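# Pull the clipped cord's plug out of the power strip

## Task

Remove the plug of the cord that is held in the power strip's wire clip. The plug must end up away from the clip. At the finish, neither gripper may be holding any other loose object.

## Robot and tools

Robot: two arms, left_arm and right_arm, each a six-joint yam_ultra arm ending in a two-finger parallel gripper with a fisheye wrist camera. The left arm's base sits at (+0.009, +0.312, 0) m in the scene frame, yawed slightly (quat_wxyz +1.000, 0, 0, +0.020). The right arm's base is at (+0.015, -0.245, 0) m with quat_wxyz (+1.000, 0, 0, -0.002). A camera stand stands behind the arms. Loose objects may occasionally be nudged by outside pushes.

Frames: the scene frame has its origin at table-top height, midway between the nominal bases. +x points out over the table, +z up, and left_arm is on the +y side; arm names do not match image left and right. Hand poses, velocities, Hand targets and wrist camera poses are given in each arm's own base frame. Fixed cameras and the table use the scene frame. Each gripper's fingers point along its +z and close along its y. end_effector_position is the spot between the finger pads, roughly 1 cm short of the tips.

The 14-number row (used by execute_actions and move): all values in [-1, 1]. Order: left dx, dy, dz, rx, ry, rz, opening, then the same seven for right. The six pose numbers are an offset, not a pose, measured from that arm's Hand target when the action or move begins, along that arm's base axes; rotation is about the Hand target point. rx, ry, rz form a single rotation vector. Scale: 1.0 equals 0.6 m or 180 degrees. Offsets do not accumulate across rows of one action, but a new call starts from the updated Hand target, so resending the same offset moves further. Opening is absolute: +1 fully open (0.094 m), -1 closed. Sending 0 for all six pose numbers re-requests the current Hand target. A 0 opening is itself a command, so to keep a gripper unchanged resend its present opening.

execute_actions: argument actions is a list of actions; each action is up to 15 rows, one per 1/30 s step, and a short table repeats its final row to fill 15 steps. Optional cameras lists camera names (["all"], [] or names). Images come back only for an empty actions list or when requested.

move: target is one row or a list of up to 15 rows, every row offset from the same starting Hand targets. speed in m/s, 0.002 to 2.9, default 0.25 (turn rate up to twice that in rad/s), one value or one per target. blend in m rounds corners between listed targets (0 means stop at each). opening_speed, at least 0.2 per second on the -1..1 scale, makes the fingers move gradually. grip_force, 10 to 50 N per pad (one number or one per arm), stays set; lower values close slowly. blocking=false returns after about 0.5 s while the move continues. Paths are straight lines, last 0.5 to 10 s, and ignore obstacles and the other arm. Faster moves lag more and strike harder; targets far past a contact press harder. Avoid paths close to an arm's own base. The result adds a move: line with the ending (done, off_target, moving, held, fault) and limits (paced = sent pose clipped; held = steps withheld). done means at rest within 10 mm and 2 degrees.

wait: seconds 0 to 10; the robot keeps its last command and a running move goes on. stop: brakes a running move. zoom_image: camera (cam_high, cam_low, cam_left_wrist, cam_right_wrist) and region [x0, y0, x1, y1] in pixels, at most 504 by 504, from that camera's newest image. read_manual: licence texts only. finished_scene: scene number 1 or 2; it is final, so make no further call in that reply. The goal must hold with the robot released.

Results: end_effector_position (m) and end_effector_quat_wxyz per arm in its base frame; Hand target (last commanded pose after clipping, the base for the next offsets); Joint positions (last entry is finger opening in m); Joint velocities; joint torques (include gravity, have offsets and noise); grip_measured (opening on the command scale; reads a bit wide when empty and a few thousandths narrower than a squeezed part, and does not reveal contact); grip_effort_nm (motor effort, negative closing); Tool commands; per-step positions for execute_actions. The controller limits commanded orientation to 40 degrees from the measured one. Grippers often rest a few cm short of the target through friction or load; the next command asks again, or send the remaining gap as an offset. To end a push against something, command back beyond the gripper's position.

Cameras: cam_high and cam_low are fixed, 672x504; cam_left_wrist and cam_right_wrist are fisheye, 672x504. Calibration is approximate.

Avoid: dropping items, releasing moving parts, fast collisions, hard pushes on fixed or heavy things, any contact or squeeze between the two arms or one gripper closing on the other's fingers, strain on a wrist camera cable, anything leaving the table, and arm stops. Motors heat when holding loads, stretched out or pushing; MOTOR HOT appears at 75 °C, at 90 °C the arm folds and idles, at 100 °C it collapses. Close slowly on fragile items, and open well above grip_measured to release.

Each tool is called after "Request:" as name(argument=value, ...) on one line, values as JSON.

## Session

Request:
execute_actions(actions=[])

Scene clock: 0.00 s.
left_arm: end_effector_position=(+0.1994, +0.0615, +0.1172) grip_measured=+1.000 grip_effort_nm=n/a end_effector_quat_wxyz=(+0.523, -0.359, +0.773, +0.022) | right_arm: end_effector_position=(+0.3406, +0.0614, +0.0786) grip_measured=+1.000 grip_effort_nm=n/a end_effector_quat_wxyz=(+0.505, -0.180, +0.845, +0.000)
Joint positions: left_arm=[-0.234 0.158 0.23 -0.661 -0.622 -0.763 0.094] | right_arm=[0.148 1.264 0.292 0.458 -0.053 -0.24 0.094]
Joint velocities: within noise
Joint torques (N m): no reading
Heat: left arm: 33 °C; right arm: 31 °C.
Hand target: left_arm +0.1992, +0.0627, +0.1224; +0.529, -0.360, +0.768, +0.022 | right_arm +0.3417, +0.0617, +0.0814; +0.507, -0.179, +0.843, +0.000
Tool commands: left_gripper/opening=+1.0 right_gripper/opening=+1.0

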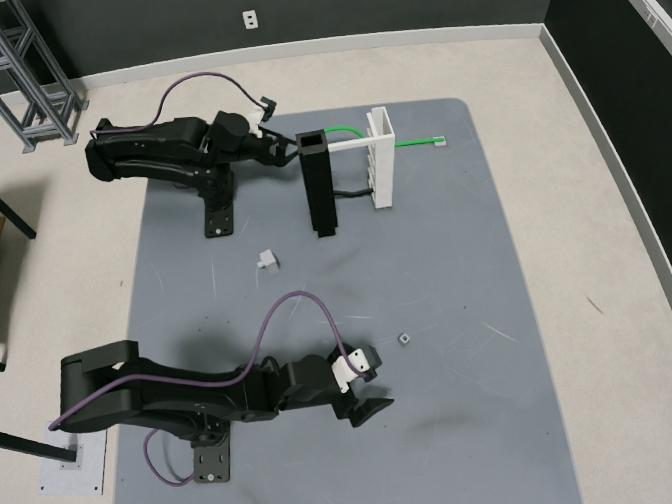

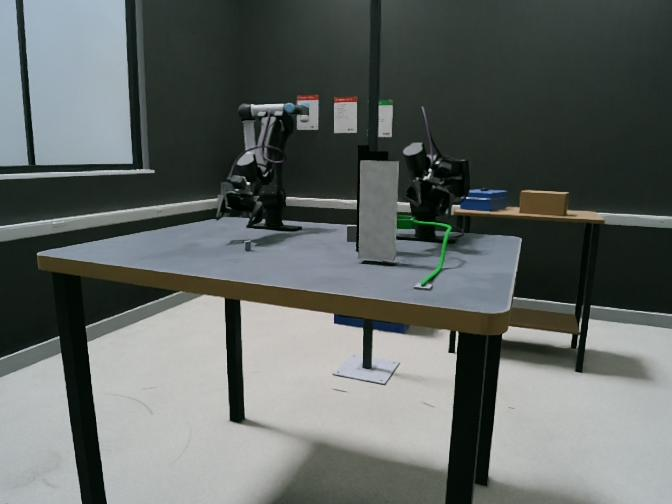

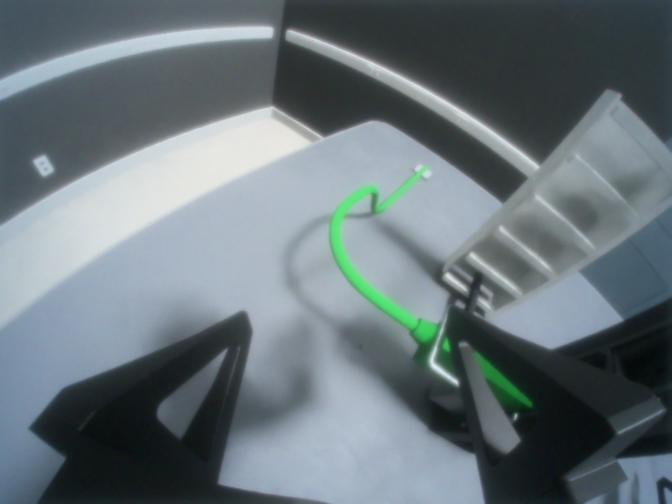

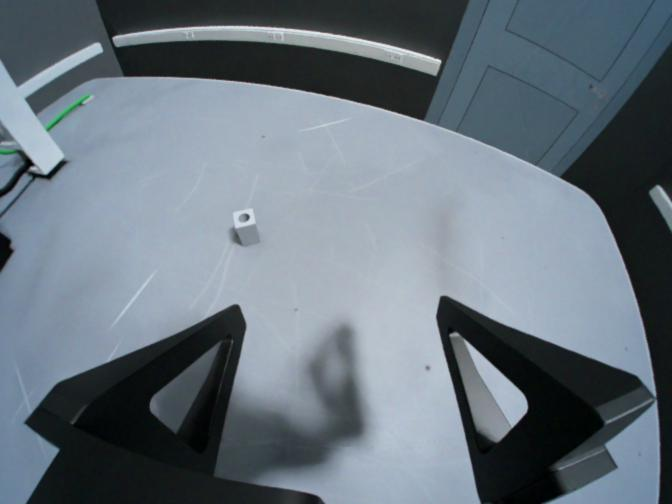

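Request:
zoom_image(camera="cam_high", region=[230, 80, 480, 290])

Request:
zoom_image(camera="cam_left_wrist", region=[300, 80, 672, 480])

Request:
zoom_image(camera="cam_low", region=[310, 80, 530, 310])

Scaled by 2.016.

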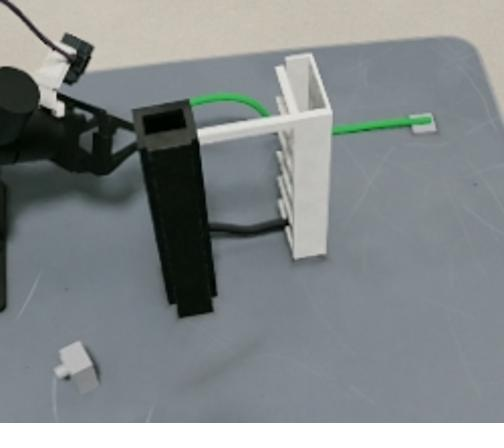

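Scaled by 1.260 from the camera's 672x504 image, which has a finer 960x720 frame.

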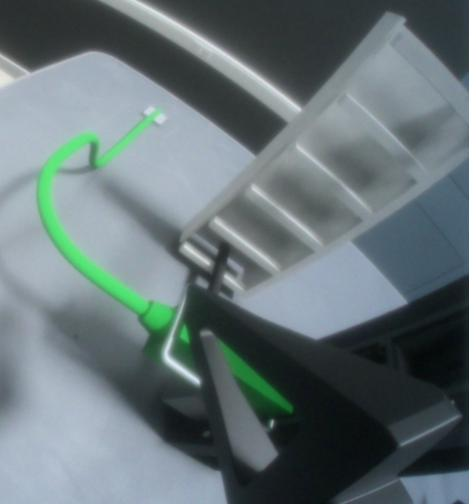

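Scaled by 2.191.

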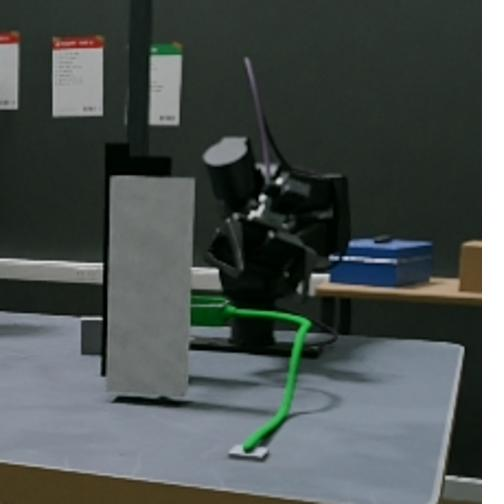

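Request:
move(target=[0, 0.23, 0.22, 0, 0, -0.333, 1, 0, 0, 0, 0, 0, 0, 1], cameras=["cam_high", "cam_left_wrist"])

Scene clock: 23.07 s.
left_arm: end_effector_position=(+0.1987, +0.1973, +0.2481) grip_measured=+1.000 grip_effort_nm=-0.01 end_effector_quat_wxyz=(+0.480, +0.004, +0.867, -0.135) | right_arm: end_effector_position=(+0.3406, +0.0614, +0.0786) grip_measured=+1.000 grip_effort_nm=-0.03 end_effector_quat_wxyz=(+0.505, -0.180, +0.845, +0.000)
Joint positions: left_arm=[1.366 1.507 1.372 -1.561 1.038 1.447 0.094] | right_arm=[0.148 1.264 0.292 0.458 -0.053 -0.24 0.094]
Joint torques (N m): left_arm=[0.42 -4.71 8.61 0.3 0.8 0.15] | right_arm=[-0.02 -3.67 7.3 1.72 0.01 0]
Heat: left arm: 38 °C; right arm: 32 °C.
Hand target: left_arm +0.1992, +0.2006, +0.2542; +0.469, +0.071, +0.846, -0.245 | right_arm +0.3417, +0.0617, +0.0814; +0.507, -0.179, +0.843, +0.000
Off the commanded pose: left_arm 0.007 m, 15 deg | right_arm 0.003 m, 0 deg.
joint sent to its limit (left arm) — joint 4 (wrist pitch), lower limit. The joint targets are off in orientation, not in position.
move: off_target (left_arm)
camera_calibration:
cam_left_wrist: T_world_to_cam=[[-0.128727, -0.98086, 0.14609, 0.186175], [-0.838044, 0.0288346, -0.544841, 0.333075], [0.5302, -0.192566, -0.825716, 0.236872], [0, 0, 0, 1]] pos_world=[0.177508, 0.218621, 0.349863]
Images, in order (width x height): cam_high 672x504, cam_left_wrist 672x504.

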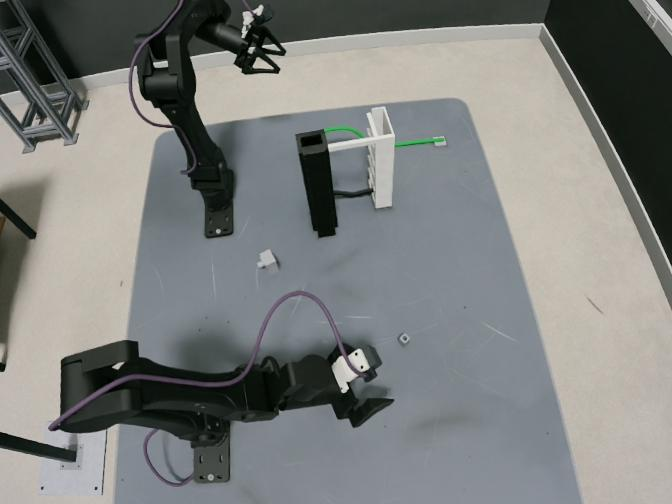

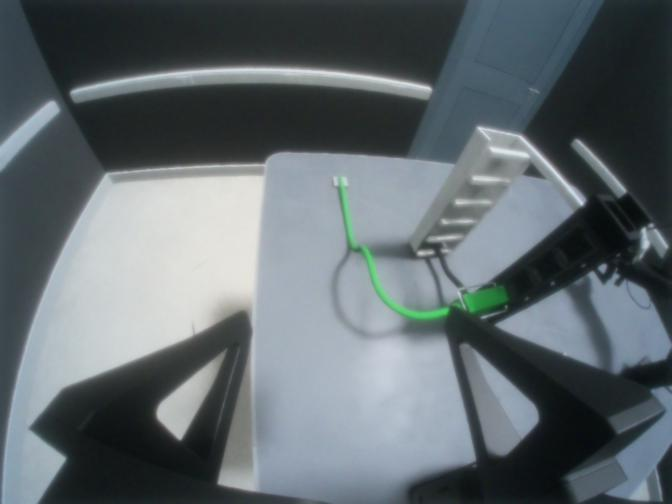

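Request:
zoom_image(camera="cam_left_wrist", region=[380, 110, 660, 390])

Scaled by 1.800 from the camera's 672x504 image, which has a finer 960x720 frame.

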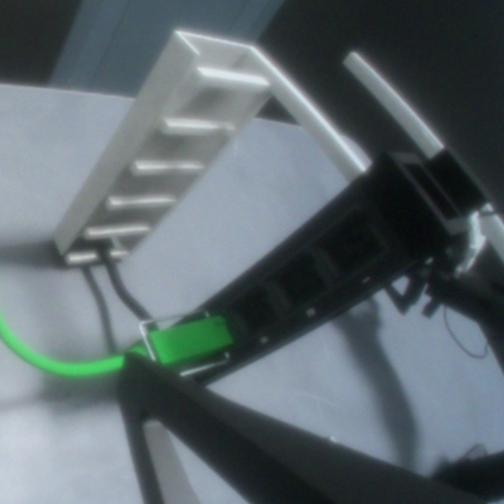

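Request:
move(target=[[0, -0.2, 0, 0, 0, 0.333, 1, 0, 0, 0, 0, 0, 0, 1], [0.085, -0.134, -0.057, -0.228, 0.507, 0.384, 1, 0, 0, 0, 0, 0, 0, 1]], cameras=["cam_high", "cam_left_wrist"])

Scene clock: 70.63 s.
left_arm: end_effector_position=(+0.2483, +0.1191, +0.2145) grip_measured=+1.000 grip_effort_nm=-0.01 end_effector_quat_wxyz=(+0.005, +0.715, -0.669, +0.203) | right_arm: end_effector_position=(+0.3406, +0.0614, +0.0786) grip_measured=+1.000 grip_effort_nm=-0.03 end_effector_quat_wxyz=(+0.505, -0.180, +0.845, +0.000)
Joint positions: left_arm=[0.706 1.549 1.58 -1.563 0.408 -0.939 0.094] | right_arm=[0.148 1.264 0.292 0.458 -0.053 -0.24 0.094]
Joint torques (N m): left_arm=[0.5 -5.41 8.87 0.57 0.45 -0.05] | right_arm=[-0.02 -3.67 7.3 1.72 0 0]
Heat: left arm: 36 °C; right arm: 33 °C.
Hand target: left_arm +0.2503, +0.1203, +0.2201; +0.182, +0.683, -0.683, +0.183 | right_arm +0.3417, +0.0617, +0.0814; +0.507, -0.179, +0.843, +0.000
Off the commanded pose: left_arm 0.006 m, 21 deg | right_arm 0.003 m, 0 deg.
joint sent to its limit (left arm) — joint 4 (wrist pitch), lower limit. The joint targets are off in orientation, not in position.
move: off_target (left_arm)
camera_calibration:
cam_left_wrist: T_world_to_cam=[[0.971369, 0.0256652, 0.236187, -0.291549], [-0.138558, -0.746367, 0.650952, 0.0206583], [0.192989, -0.66504, -0.721441, 0.285353], [0, 0, 0, 1]] pos_world=[0.230994, 0.212673, 0.261278]
Images, in order (width x height): cam_high 672x504, cam_left_wrist 672x504.

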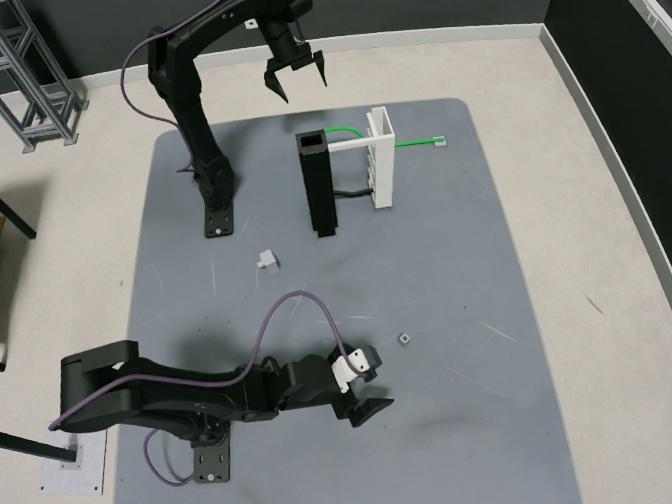

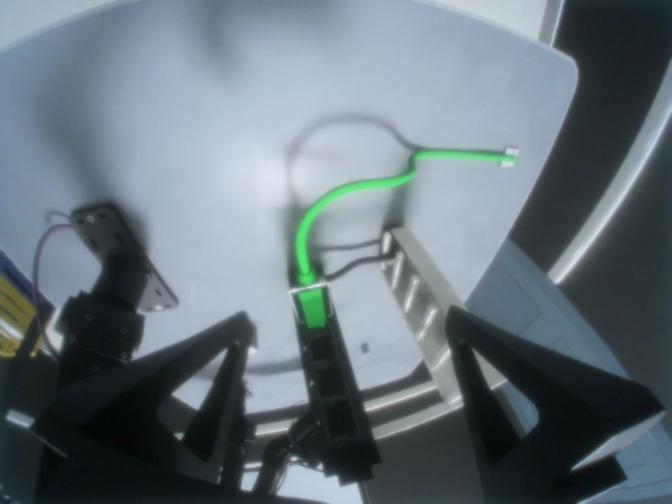

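Request:
zoom_image(camera="cam_left_wrist", region=[230, 230, 430, 480])

Scaled by 2.016 from the camera's 672x504 image, which has a finer 960x720 frame.

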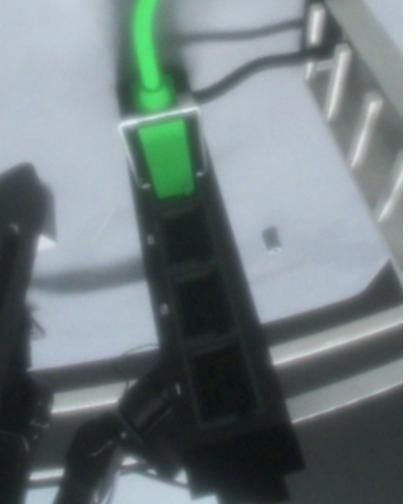

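Request:
move(target=[0.02, -0.05, -0.133, -0.03, 0, 0, 1, 0, 0, 0, 0, 0, 0, 1], cameras=["cam_high", "cam_left_wrist"])

Request:
zoom_image(camera="cam_left_wrist", region=[200, 180, 480, 460])

Scene clock: 116.57 s.
left_arm: end_effector_position=(+0.2630, +0.0947, +0.1408) grip_measured=+1.000 grip_effort_nm=-0.01 end_effector_quat_wxyz=(+0.167, +0.688, -0.673, +0.215) | right_arm: end_effector_position=(+0.3406, +0.0614, +0.0786) grip_measured=+1.000 grip_effort_nm=-0.03 end_effector_quat_wxyz=(+0.505, -0.180, +0.845, +0.000)
Joint positions: left_arm=[0.643 1.806 1.511 -1.565 0.477 -0.88 0.094] | right_arm=[0.148 1.264 0.292 0.458 -0.053 -0.24 0.094]
Joint torques (N m): left_arm=[-0.39 -7.64 5.9 0.04 0.48 0.08] | right_arm=[-0.02 -3.66 7.3 1.73 0.01 0]
Heat: left arm: 36 °C; right arm: 34 °C.
Hand target: left_arm +0.2623, +0.0902, +0.1404; +0.214, +0.674, -0.674, +0.215 | right_arm +0.3417, +0.0617, +0.0814; +0.507, -0.179, +0.843, +0.000
Off the commanded pose: left_arm 0.004 m, 6 deg | right_arm 0.003 m, 0 deg.
joint sent to its limit (left arm) — joint 4 (wrist pitch), lower limit. The joint targets are off in orientation, not in position.
move: off_target (left_arm)
camera_calibration:
cam_left_wrist: T_world_to_cam=[[0.997659, -0.0460048, 0.0506026, -0.261815], [-0.0675805, -0.549736, 0.8326, -0.0103448], [-0.0104855, -0.834071, -0.551558, 0.258766], [0, 0, 0, 1]] pos_world=[0.263216, 0.198097, 0.164586]
Images, in order (width x height): cam_high 672x504, cam_left_wrist 672x504.

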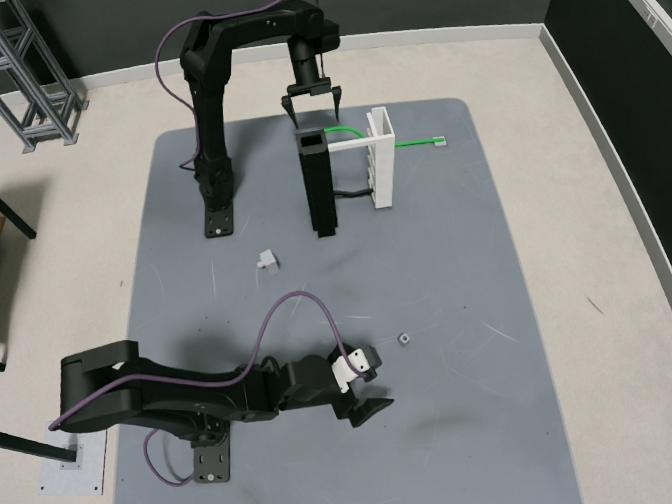

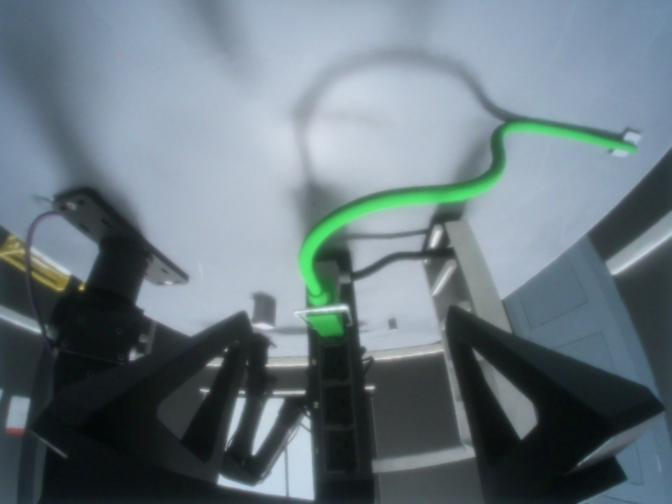

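Scaled by 1.800 from the camera's 672x504 image, which has a finer 960x720 frame.

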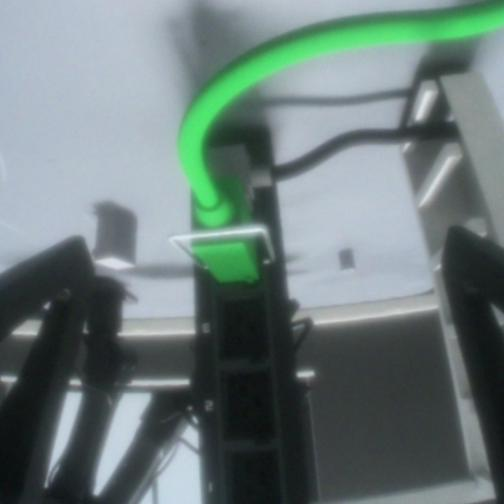

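Request:
zoom_image(camera="cam_left_wrist", region=[270, 250, 400, 360])

Scaled by 3.877 from the camera's 672x504 image, which has a finer 960x720 frame.

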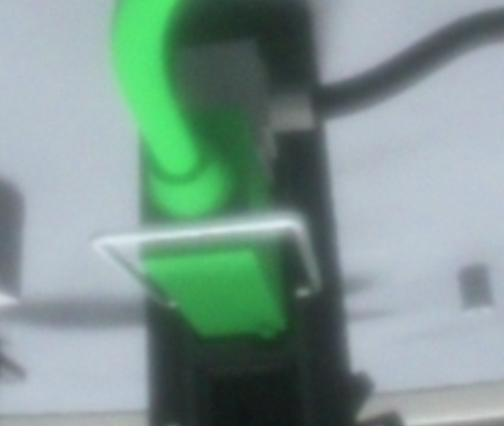

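Request:
move(target=[-0.0263, -0.045, -0.042, -0.028, 0, 0, -0.40, 0, 0, 0, 0, 0, 0, 1], speed=0.15, cameras=["cam_left_wrist"])

Request:
zoom_image(camera="cam_left_wrist", region=[220, 220, 440, 440])

Scene clock: 173.50 s.
left_arm: end_effector_position=(+0.2449, +0.0666, +0.1175) grip_measured=-0.398 grip_effort_nm=-0.13 end_effector_quat_wxyz=(+0.237, +0.668, -0.665, +0.238) | right_arm: end_effector_position=(+0.3406, +0.0614, +0.0786) grip_measured=+1.000 grip_effort_nm=-0.03 end_effector_quat_wxyz=(+0.505, -0.180, +0.845, +0.000)
Joint positions: left_arm=[0.633 1.831 1.378 -1.565 0.537 -0.817 0.028] | right_arm=[0.148 1.264 0.292 0.458 -0.053 -0.24 0.094]
Joint torques (N m): left_arm=[-0.43 -7.24 5.38 -0.07 0.5 0.08] | right_arm=[-0.02 -3.66 7.3 1.72 0 0]
Heat: left arm: 36 °C; right arm: 35 °C.
Hand target: left_arm +0.2465, +0.0632, +0.1151; +0.244, +0.664, -0.663, +0.244 | right_arm +0.3417, +0.0617, +0.0814; +0.507, -0.179, +0.843, +0.000
Off the commanded pose: left_arm 0.004 m, 1 deg | right_arm 0.003 m, 0 deg.
move: done
camera_calibration:
cam_left_wrist: T_world_to_cam=[[0.996683, -0.0813591, 0.00196318, -0.235594], [-0.0367922, -0.428941, 0.902583, -0.0314263], [-0.0725913, -0.899661, -0.430511, 0.227622], [0, 0, 0, 1]] pos_world=[0.250179, 0.172135, 0.126821]
Images, in order (width x height): cam_left_wrist 672x504.

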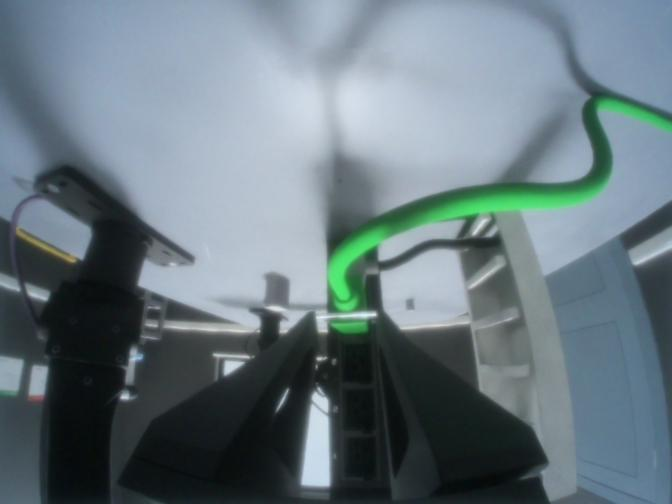

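Scaled by 2.291 from the camera's 672x504 image, which has a finer 960x720 frame.

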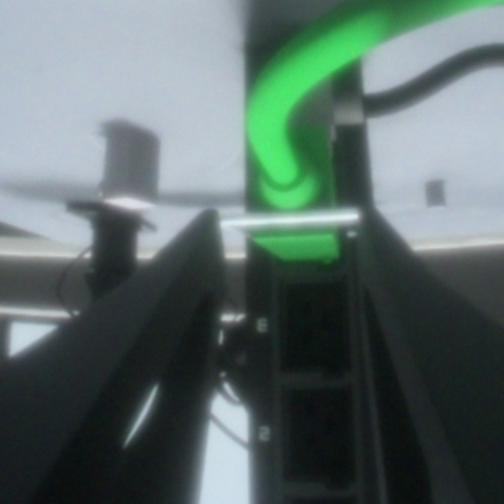

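Request:
move(target=[[-0.0023, -0.0193, -0.0442, 0, 0, 0, -0.40, 0, 0, 0, 0, 0, 0, 1], [-0.0023, -0.0543, -0.0442, 0, 0, 0, -0.40, 0, 0, 0, 0, 0, 0, 1]], speed=0.1, cameras=["cam_left_wrist"])

Request:
zoom_image(camera="cam_left_wrist", region=[250, 220, 430, 400])

Scene clock: 193.37 s.
left_arm: end_effector_position=(+0.2412, +0.0311, +0.0831) grip_measured=-0.398 grip_effort_nm=-0.13 end_effector_quat_wxyz=(+0.261, +0.663, -0.661, +0.233) | right_arm: end_effector_position=(+0.3406, +0.0614, +0.0786) grip_measured=+1.000 grip_effort_nm=-0.03 end_effector_quat_wxyz=(+0.505, -0.180, +0.845, +0.000)
Joint positions: left_arm=[0.539 1.821 1.207 -1.409 0.575 -0.9 0.028] | right_arm=[0.148 1.264 0.292 0.458 -0.053 -0.24 0.094]
Joint torques (N m): left_arm=[-0.01 -10.92 5.05 0.05 0.53 -0.05] | right_arm=[-0.01 -3.67 7.3 1.72 0.01 0]
Heat: left arm: 35 °C; right arm: 35 °C.
Hand target: left_arm +0.2451, +0.0307, +0.0886; +0.244, +0.664, -0.663, +0.244 | right_arm +0.3417, +0.0617, +0.0814; +0.507, -0.179, +0.843, +0.000
Off the commanded pose: left_arm 0.007 m, 2 deg | right_arm 0.003 m, 0 deg.
move: done
camera_calibration:
cam_left_wrist: T_world_to_cam=[[0.994775, -0.0963857, -0.033642, -0.230826], [-0.00788871, -0.40113, 0.915987, -0.0246481], [-0.101783, -0.910936, -0.399795, 0.185493], [0, 0, 0, 1]] pos_world=[0.248306, 0.136837, 0.088971]
Images, in order (width x height): cam_left_wrist 672x504.

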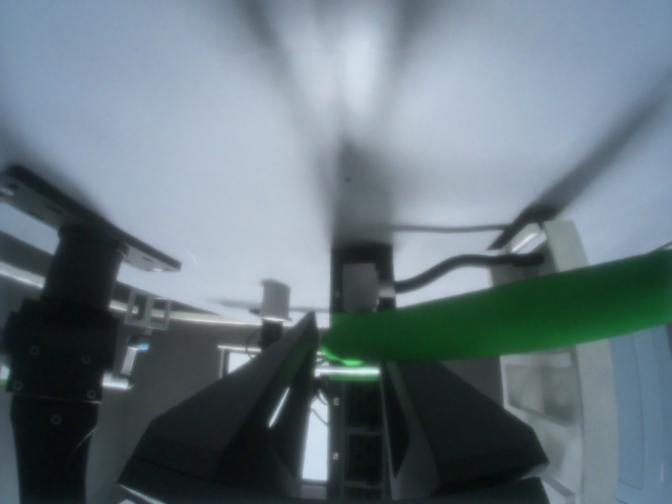

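Scaled by 2.800 from the camera's 672x504 image, which has a finer 960x720 frame.

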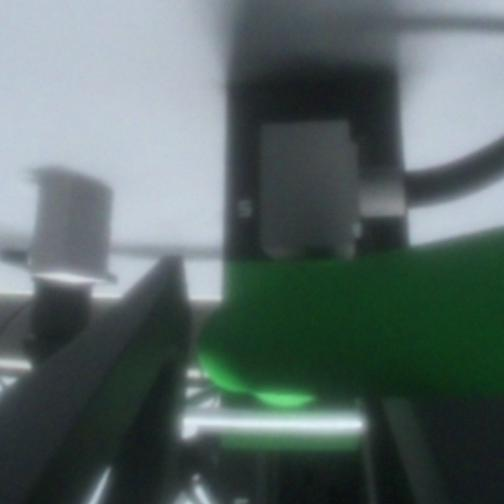

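Request:
move(target=[0.0035, -0.01, 0.0067, 0, 0, 0, -0.40, 0, 0, 0, 0, 0, 0, 1], speed=0.05, cameras=["cam_left_wrist"])

Request:
zoom_image(camera="cam_left_wrist", region=[270, 280, 430, 440])

Scene clock: 207.07 s.
left_arm: end_effector_position=(+0.2431, +0.0262, +0.0865) grip_measured=-0.398 grip_effort_nm=-0.13 end_effector_quat_wxyz=(+0.261, +0.665, -0.660, +0.233) | right_arm: end_effector_position=(+0.3406, +0.0614, +0.0786) grip_measured=+1.000 grip_effort_nm=-0.03 end_effector_quat_wxyz=(+0.505, -0.180, +0.845, +0.000)
Joint positions: left_arm=[0.521 1.808 1.207 -1.409 0.583 -0.924 0.028] | right_arm=[0.148 1.264 0.292 0.458 -0.053 -0.24 0.094]
Joint torques (N m): left_arm=[-0.42 -10.85 5.26 0.06 0.53 -0.07] | right_arm=[-0.02 -3.67 7.31 1.72 0 0]
Heat: left arm: 35 °C; right arm: 35 °C.
Hand target: left_arm +0.2472, +0.0246, +0.0926; +0.244, +0.664, -0.663, +0.244 | right_arm +0.3417, +0.0617, +0.0814; +0.507, -0.179, +0.843, +0.000
Off the commanded pose: left_arm 0.008 m, 2 deg | right_arm 0.003 m, 0 deg.
move: done
camera_calibration:
cam_left_wrist: T_world_to_cam=[[0.9952, -0.0916893, -0.0342018, -0.233242], [-0.00556214, -0.401928, 0.915654, -0.0302532], [-0.0977024, -0.911069, -0.400509, 0.181638], [0, 0, 0, 1]] pos_world=[0.249701, 0.131939, 0.0924716]
Images, in order (width x height): cam_left_wrist 672x504.

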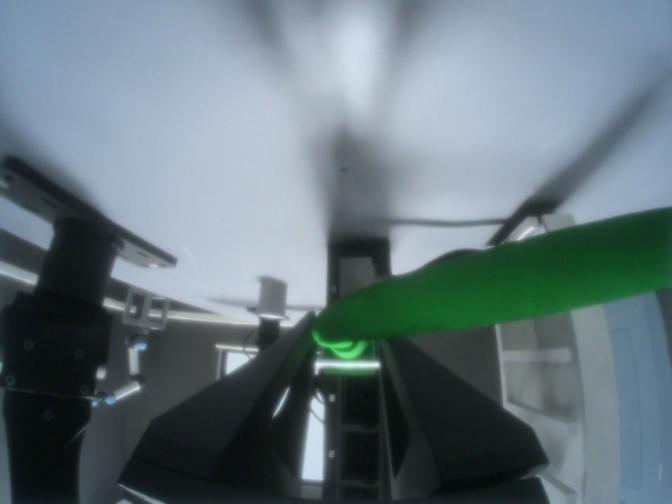

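Scaled by 3.150 from the camera's 672x504 image, which has a finer 960x720 frame.

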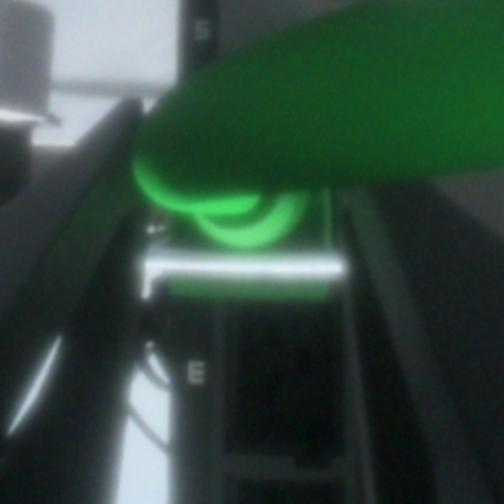

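Request:
move(target=[0.0, -0.01, 0.0033, 0, 0, 0, -0.40, 0, 0, 0, 0, 0, 0, 1], speed=0.04, cameras=["cam_left_wrist"])

Request:
zoom_image(camera="cam_left_wrist", region=[270, 280, 430, 440])

Scene clock: 223.53 s.
left_arm: end_effector_position=(+0.2439, +0.0208, +0.0892) grip_measured=-0.398 grip_effort_nm=-0.13 end_effector_quat_wxyz=(+0.259, +0.665, -0.660, +0.233) | right_arm: end_effector_position=(+0.3406, +0.0614, +0.0786) grip_measured=+1.000 grip_effort_nm=-0.03 end_effector_quat_wxyz=(+0.505, -0.180, +0.845, +0.000)
Joint positions: left_arm=[0.503 1.792 1.201 -1.405 0.59 -0.945 0.028] | right_arm=[0.148 1.264 0.292 0.458 -0.053 -0.24 0.094]
Joint torques (N m): left_arm=[-0.42 -10.76 4.96 0.08 0.54 -0.08] | right_arm=[-0.01 -3.67 7.28 1.72 0.01 0]
Heat: left arm: 35 °C; right arm: 35 °C.
Hand target: left_arm +0.2471, +0.0187, +0.0946; +0.244, +0.664, -0.663, +0.244 | right_arm +0.3417, +0.0617, +0.0814; +0.507, -0.179, +0.843, +0.000
Off the commanded pose: left_arm 0.007 m, 2 deg | right_arm 0.003 m, 0 deg.
move: done
camera_calibration:
cam_left_wrist: T_world_to_cam=[[0.995278, -0.0914647, -0.0324831, -0.234655], [-0.00725591, -0.403841, 0.9148, -0.0343701], [-0.0967899, -0.910245, -0.402598, 0.177734], [0, 0, 0, 1]] pos_world=[0.2505, 0.126438, 0.0953747]
Images, in order (width x height): cam_left_wrist 672x504.

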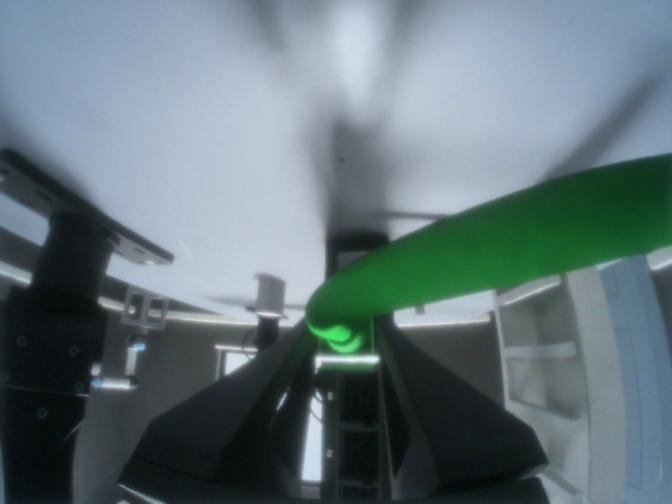

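Scaled by 3.150 from the camera's 672x504 image, which has a finer 960x720 frame.

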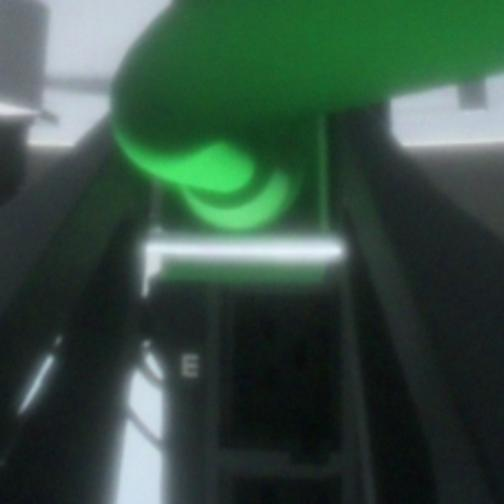

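Request:
move(target=[[0, 0, 0.035, 0, 0, 0, -0.40, 0, 0, 0, 0, 0, 0, 1], [0, -0.0118, 0.0635, 0, 0, 0, -0.40, 0, 0, 0, 0, 0, 0, 1]], speed=0.05, blend=0.005, cameras=["cam_left_wrist"])

Request:
zoom_image(camera="cam_left_wrist", region=[250, 240, 450, 440])

Scene clock: 242.67 s.
left_arm: end_effector_position=(+0.2432, +0.0133, +0.1197) grip_measured=-0.398 grip_effort_nm=-0.13 end_effector_quat_wxyz=(+0.257, +0.665, -0.661, +0.234) | right_arm: end_effector_position=(+0.3406, +0.0614, +0.0786) grip_measured=+1.000 grip_effort_nm=-0.03 end_effector_quat_wxyz=(+0.505, -0.180, +0.845, +0.000)
Joint positions: left_arm=[0.48 1.735 1.262 -1.504 0.599 -0.971 0.028] | right_arm=[0.148 1.264 0.292 0.458 -0.053 -0.24 0.094]
Joint torques (N m): left_arm=[-0.43 -10.1 8.02 -0.2 0.55 -0.06] | right_arm=[-0.01 -3.67 7.3 1.72 0.01 0]
Heat: left arm: 36 °C; right arm: 36 °C.
Hand target: left_arm +0.2472, +0.0116, +0.1327; +0.244, +0.664, -0.664, +0.244 | right_arm +0.3417, +0.0617, +0.0814; +0.507, -0.179, +0.843, +0.000
Off the commanded pose: left_arm 0.014 m, 2 deg | right_arm 0.003 m, 0 deg.
move: off_target (left_arm)
camera_calibration:
cam_left_wrist: T_world_to_cam=[[0.99545, -0.0908693, -0.0286685, -0.234234], [-0.0108435, -0.406953, 0.913385, -0.0642318], [-0.0946653, -0.908918, -0.406086, 0.183033], [0, 0, 0, 1]] pos_world=[0.249799, 0.118938, 0.12628]
Images, in order (width x height): cam_left_wrist 672x504.

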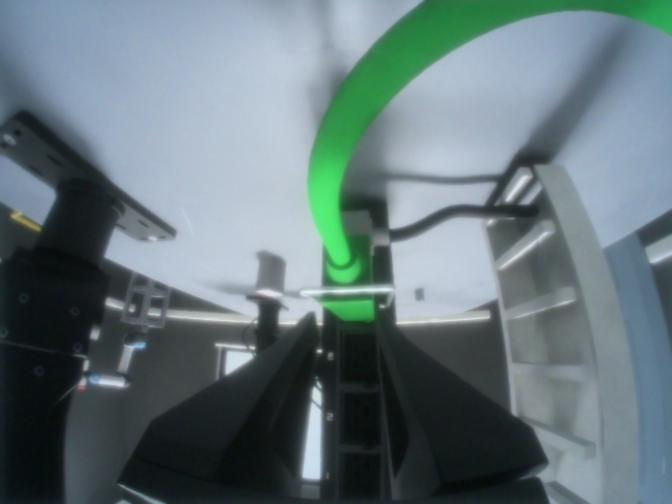

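Scaled by 2.520 from the camera's 672x504 image, which has a finer 960x720 frame.

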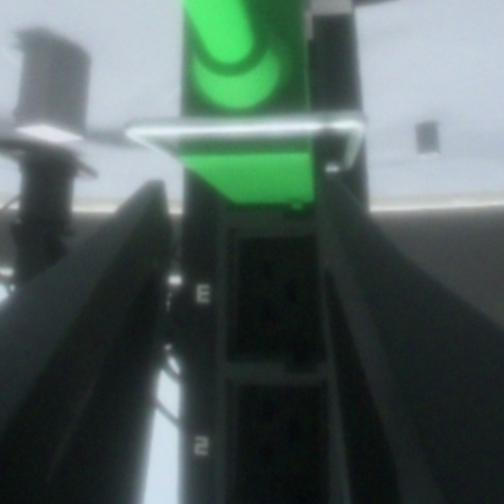

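Request:
move(target=[[-0.0203, 0.0807, 0.0788, 0, 0, 0, -0.574, 0, 0, 0, 0, 0, 0, 1], [-0.1153, -0.0277, 0.0205, 0.2095, -0.2656, 0.0976, -0.574, 0, 0, 0, 0, 0, 0, 1]], speed=0.15, blend=[0.02, 0], cameras=["cam_left_wrist", "cam_high"])

Request:
zoom_image(camera="cam_left_wrist", region=[220, 180, 500, 460])

Scene clock: 315.53 s.
left_arm: end_effector_position=(+0.1757, -0.0076, +0.1447) grip_measured=-0.572 grip_effort_nm=-0.13 end_effector_quat_wxyz=(-0.288, +0.641, -0.645, +0.299) | right_arm: end_effector_position=(+0.3406, +0.0614, +0.0786) grip_measured=+1.000 grip_effort_nm=-0.03 end_effector_quat_wxyz=(+0.505, -0.180, +0.845, +0.000)
Joint positions: left_arm=[-0.139 0.266 0.526 -0.977 -0.088 -1.663 0.02] | right_arm=[0.148 1.264 0.292 0.458 -0.053 -0.24 0.094]
Joint torques (N m): left_arm=[-0.5 1.65 6.42 2.04 -0.29 -0.01] | right_arm=[-0.02 -3.66 7.3 1.72 0.01 0]
Heat: left arm: 38 °C; right arm: 36 °C.
Hand target: left_arm +0.1780, -0.0051, +0.1451; -0.298, +0.641, -0.641, +0.299 | right_arm +0.3417, +0.0617, +0.0814; +0.507, -0.179, +0.843, +0.000
Off the commanded pose: left_arm 0.004 m, 1 deg | right_arm 0.003 m, 0 deg.
move: done
camera_calibration:
cam_left_wrist: T_world_to_cam=[[0.691065, -0.0678862, 0.719597, -0.222643], [-0.36047, -0.895303, 0.261715, 0.0556794], [0.626491, -0.440255, -0.643183, 0.0789941], [0, 0, 0, 1]] pos_world=[0.124442, 0.0695131, 0.196449]
Images, in order (width x height): cam_high 672x504, cam_left_wrist 672x504.

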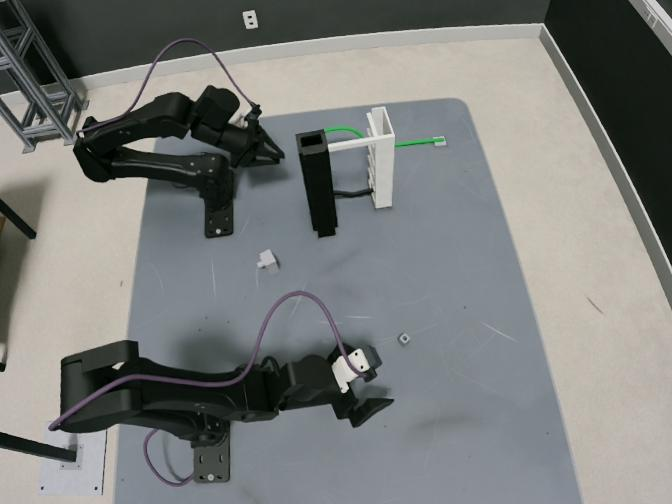

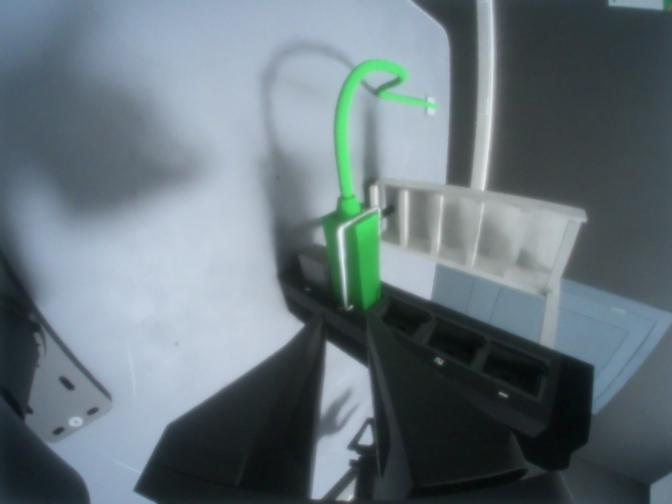

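Scaled by 1.800 from the camera's 672x504 image, which has a finer 960x720 frame.

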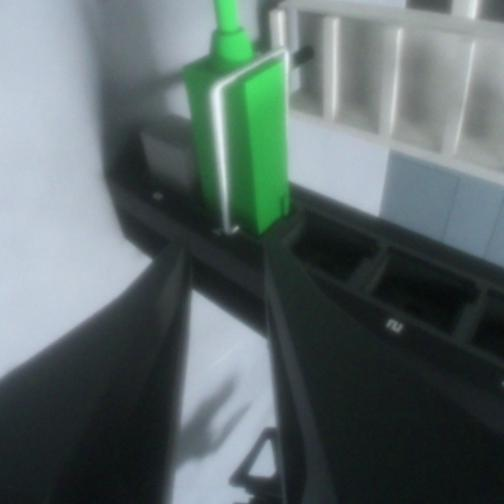

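Request:
move(target=[0.0443, 0.0177, -0.0483, 0, 0, 0, -0.574, 0, 0, 0, 0, 0, 0, 1], speed=0.1, cameras=["cam_left_wrist"])

Request:
zoom_image(camera="cam_left_wrist", region=[250, 160, 470, 380])

Scene clock: 355.10 s.
left_arm: end_effector_position=(+0.2023, +0.0046, +0.1170) grip_measured=-0.572 grip_effort_nm=-0.13 end_effector_quat_wxyz=(-0.295, +0.644, -0.640, +0.299) | right_arm: end_effector_position=(+0.3406, +0.0614, +0.0786) grip_measured=+1.000 grip_effort_nm=-0.03 end_effector_quat_wxyz=(+0.505, -0.180, +0.845, +0.000)
Joint positions: left_arm=[0.063 0.333 0.392 -0.764 0.051 -1.538 0.02] | right_arm=[0.148 1.264 0.292 0.458 -0.053 -0.24 0.094]
Joint torques (N m): left_arm=[0.49 2.06 7.09 2.08 0.04 0.12] | right_arm=[-0.02 -3.66 7.3 1.72 0 0]
Heat: left arm: 35 °C; right arm: 37 °C.
Hand target: left_arm +0.2046, +0.0056, +0.1160; -0.298, +0.641, -0.641, +0.299 | right_arm +0.3417, +0.0617, +0.0814; +0.507, -0.179, +0.843, +0.000
Off the commanded pose: left_arm 0.003 m, 1 deg | right_arm 0.003 m, 0 deg.
move: done
camera_calibration:
cam_left_wrist: T_world_to_cam=[[0.685136, -0.0596709, 0.725967, -0.219851], [-0.348905, -0.901753, 0.255162, 0.081868], [0.639417, -0.428114, -0.638643, 0.0467119], [0, 0, 0, 1]] pos_world=[0.149324, 0.080704, 0.168548]
Images, in order (width x height): cam_left_wrist 672x504.

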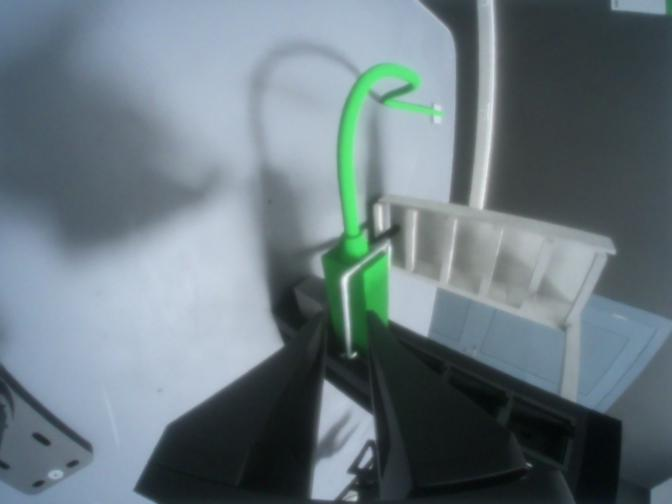

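Scaled by 2.291 from the camera's 672x504 image, which has a finer 960x720 frame.

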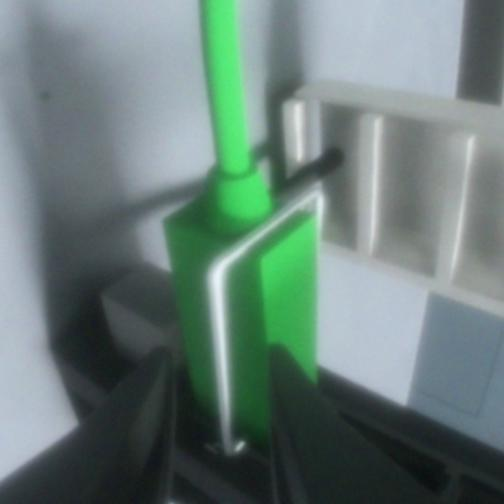

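Request:
move(target=[0.0243, -0.0027, -0.0315, 0, 0, 0, -0.745, 0, 0, 0, 0, 0, 0, 1], speed=0.06, cameras=["cam_left_wrist"])

Request:
zoom_image(camera="cam_left_wrist", region=[270, 220, 450, 400])

Scene clock: 366.97 s.
left_arm: end_effector_position=(+0.2136, +0.0012, +0.0947) grip_measured=-0.743 grip_effort_nm=-0.13 end_effector_quat_wxyz=(-0.284, +0.643, -0.646, +0.297) | right_arm: end_effector_position=(+0.3406, +0.0614, +0.0786) grip_measured=+1.000 grip_effort_nm=-0.03 end_effector_quat_wxyz=(+0.505, -0.180, +0.845, +0.000)
Joint positions: left_arm=[0.043 0.4 0.316 -0.641 0.05 -1.547 0.012] | right_arm=[0.148 1.264 0.292 0.458 -0.053 -0.24 0.094]
Joint torques (N m): left_arm=[-0.49 1.52 7.3 2.25 -0.22 -0.02] | right_arm=[-0.02 -3.67 7.31 1.72 0.01 0]
Heat: left arm: 36 °C; right arm: 37 °C.
Hand target: left_arm +0.2192, +0.0039, +0.0971; -0.298, +0.641, -0.641, +0.299 | right_arm +0.3417, +0.0617, +0.0814; +0.507, -0.179, +0.843, +0.000
Off the commanded pose: left_arm 0.007 m, 2 deg | right_arm 0.003 m, 0 deg.
move: done
camera_calibration:
cam_left_wrist: T_world_to_cam=[[0.69831, -0.064136, 0.712916, -0.213313], [-0.356059, -0.895138, 0.268235, 0.0887511], [0.620955, -0.441152, -0.64792, 0.0286797], [0, 0, 0, 1]] pos_world=[0.162751, 0.0784155, 0.14685]
Images, in order (width x height): cam_left_wrist 672x504.

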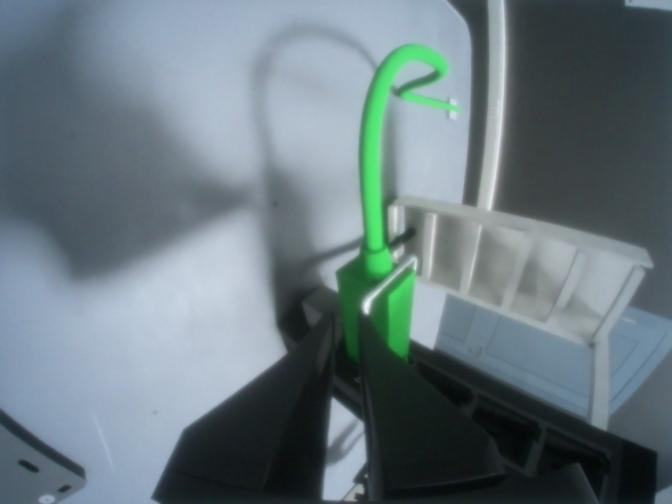

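Scaled by 2.800 from the camera's 672x504 image, which has a finer 960x720 frame.

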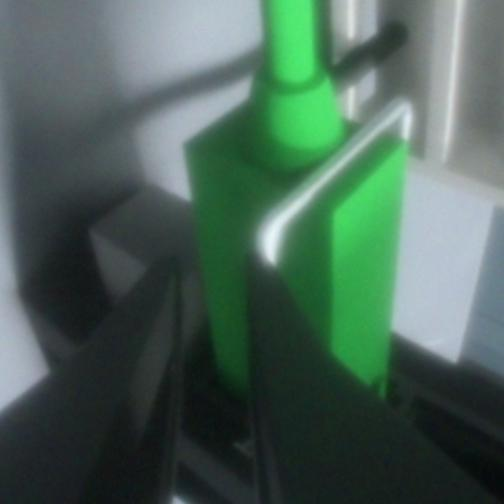

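Request:
move(target=[[-0.021, -0.0012, 0.0153, 0, 0, 0, -0.745, 0, 0, 0, 0, 0, 0, 1], [-0.012, 0, 0.0258, 0, 0, 0, -0.745, 0, 0, 0, 0, 0, 0, 1]], speed=0.06, cameras=["cam_left_wrist"])

Request:
zoom_image(camera="cam_left_wrist", region=[270, 220, 450, 400])

Scene clock: 374.97 s.
left_arm: end_effector_position=(+0.2083, +0.0008, +0.0999) grip_measured=-0.743 grip_effort_nm=-0.12 end_effector_quat_wxyz=(-0.284, +0.644, -0.646, +0.296) | right_arm: end_effector_position=(+0.3406, +0.0614, +0.0786) grip_measured=+1.000 grip_effort_nm=-0.03 end_effector_quat_wxyz=(+0.505, -0.180, +0.845, +0.000)
Joint positions: left_arm=[0.039 0.373 0.339 -0.692 0.046 -1.549 0.012] | right_arm=[0.148 1.264 0.292 0.458 -0.053 -0.24 0.094]
Joint torques (N m): left_arm=[0.08 1.69 10.61 1.89 -0.15 0.03] | right_arm=[-0.01 -3.67 7.3 1.72 0 0]
Heat: left arm: 36 °C; right arm: 37 °C.
Hand target: left_arm +0.2120, +0.0039, +0.1126; -0.298, +0.641, -0.641, +0.299 | right_arm +0.3417, +0.0617, +0.0814; +0.507, -0.179, +0.843, +0.000
Off the commanded pose: left_arm 0.014 m, 2 deg | right_arm 0.003 m, 0 deg.
move: off_target (left_arm)
camera_calibration:
cam_left_wrist: T_world_to_cam=[[0.700116, -0.0645258, 0.711107, -0.213539], [-0.354991, -0.89556, 0.268241, 0.0849562], [0.619531, -0.440237, -0.649902, 0.0356849], [0, 0, 0, 1]] pos_world=[0.157553, 0.0780144, 0.152252]
Images, in order (width x height): cam_left_wrist 672x504.

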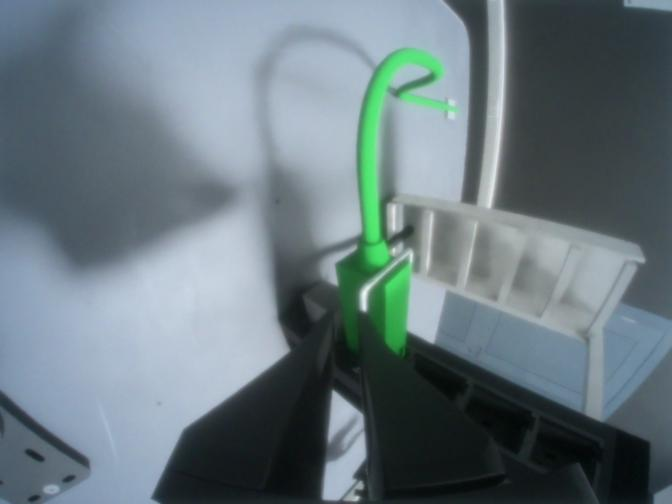

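Scaled by 2.800 from the camera's 672x504 image, which has a finer 960x720 frame.

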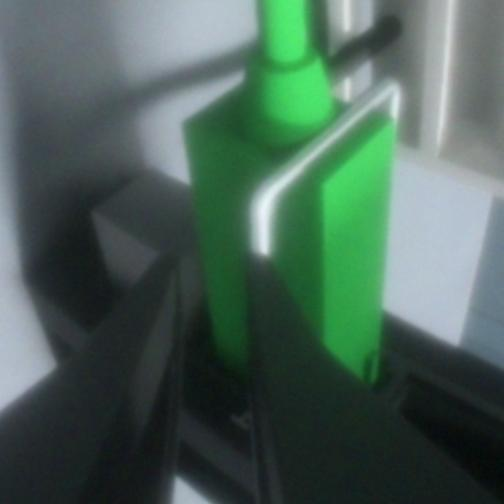

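Request:
move(target=[-0.008, 0, 0.018, 0, 0, 0, -0.745, 0, 0, 0, 0, 0, 0, 1], speed=0.06, cameras=["cam_left_wrist"])

Request:
zoom_image(camera="cam_left_wrist", region=[270, 220, 450, 400])

Scene clock: 380.40 s.
left_arm: end_effector_position=(+0.2069, +0.0008, +0.1118) grip_measured=-0.743 grip_effort_nm=-0.12 end_effector_quat_wxyz=(-0.286, +0.643, -0.645, +0.298) | right_arm: end_effector_position=(+0.3406, +0.0614, +0.0786) grip_measured=+1.000 grip_effort_nm=-0.03 end_effector_quat_wxyz=(+0.505, -0.180, +0.845, +0.000)
Joint positions: left_arm=[0.039 0.373 0.382 -0.73 0.046 -1.549 0.012] | right_arm=[0.148 1.264 0.292 0.458 -0.053 -0.24 0.094]
Joint torques (N m): left_arm=[0.27 0.8 10.55 1.74 -0.13 0.05] | right_arm=[-0.02 -3.67 7.31 1.72 0.01 0.01]
Heat: left arm: 37 °C; right arm: 37 °C.
Hand target: left_arm +0.2072, +0.0039, +0.1235; -0.298, +0.641, -0.641, +0.299 | right_arm +0.3417, +0.0617, +0.0814; +0.507, -0.179, +0.843, +0.000
Off the commanded pose: left_arm 0.012 m, 2 deg | right_arm 0.003 m, 0 deg.
move: off_target (left_arm)
camera_calibration:
cam_left_wrist: T_world_to_cam=[[0.695746, -0.0646282, 0.715374, -0.220537], [-0.356554, -0.895651, 0.265856, 0.0818178], [0.623543, -0.440038, -0.646189, 0.0429213], [0, 0, 0, 1]] pos_world=[0.155847, 0.0779142, 0.16375]
Images, in order (width x height): cam_left_wrist 672x504.

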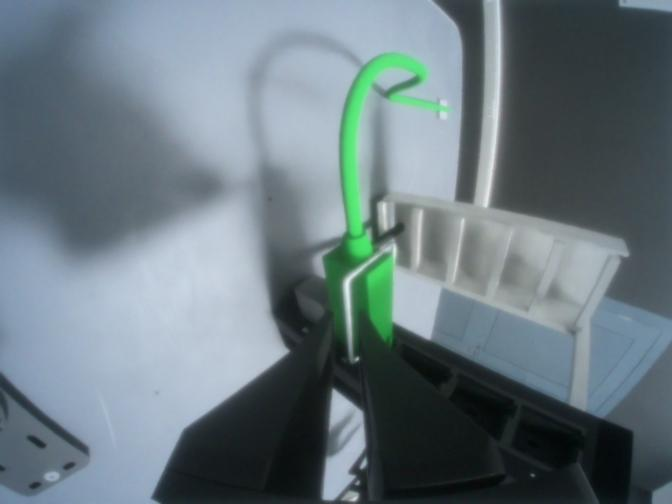

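Scaled by 2.800 from the camera's 672x504 image, which has a finer 960x720 frame.

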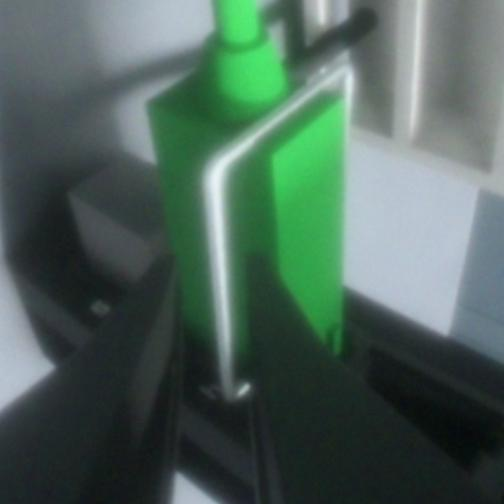

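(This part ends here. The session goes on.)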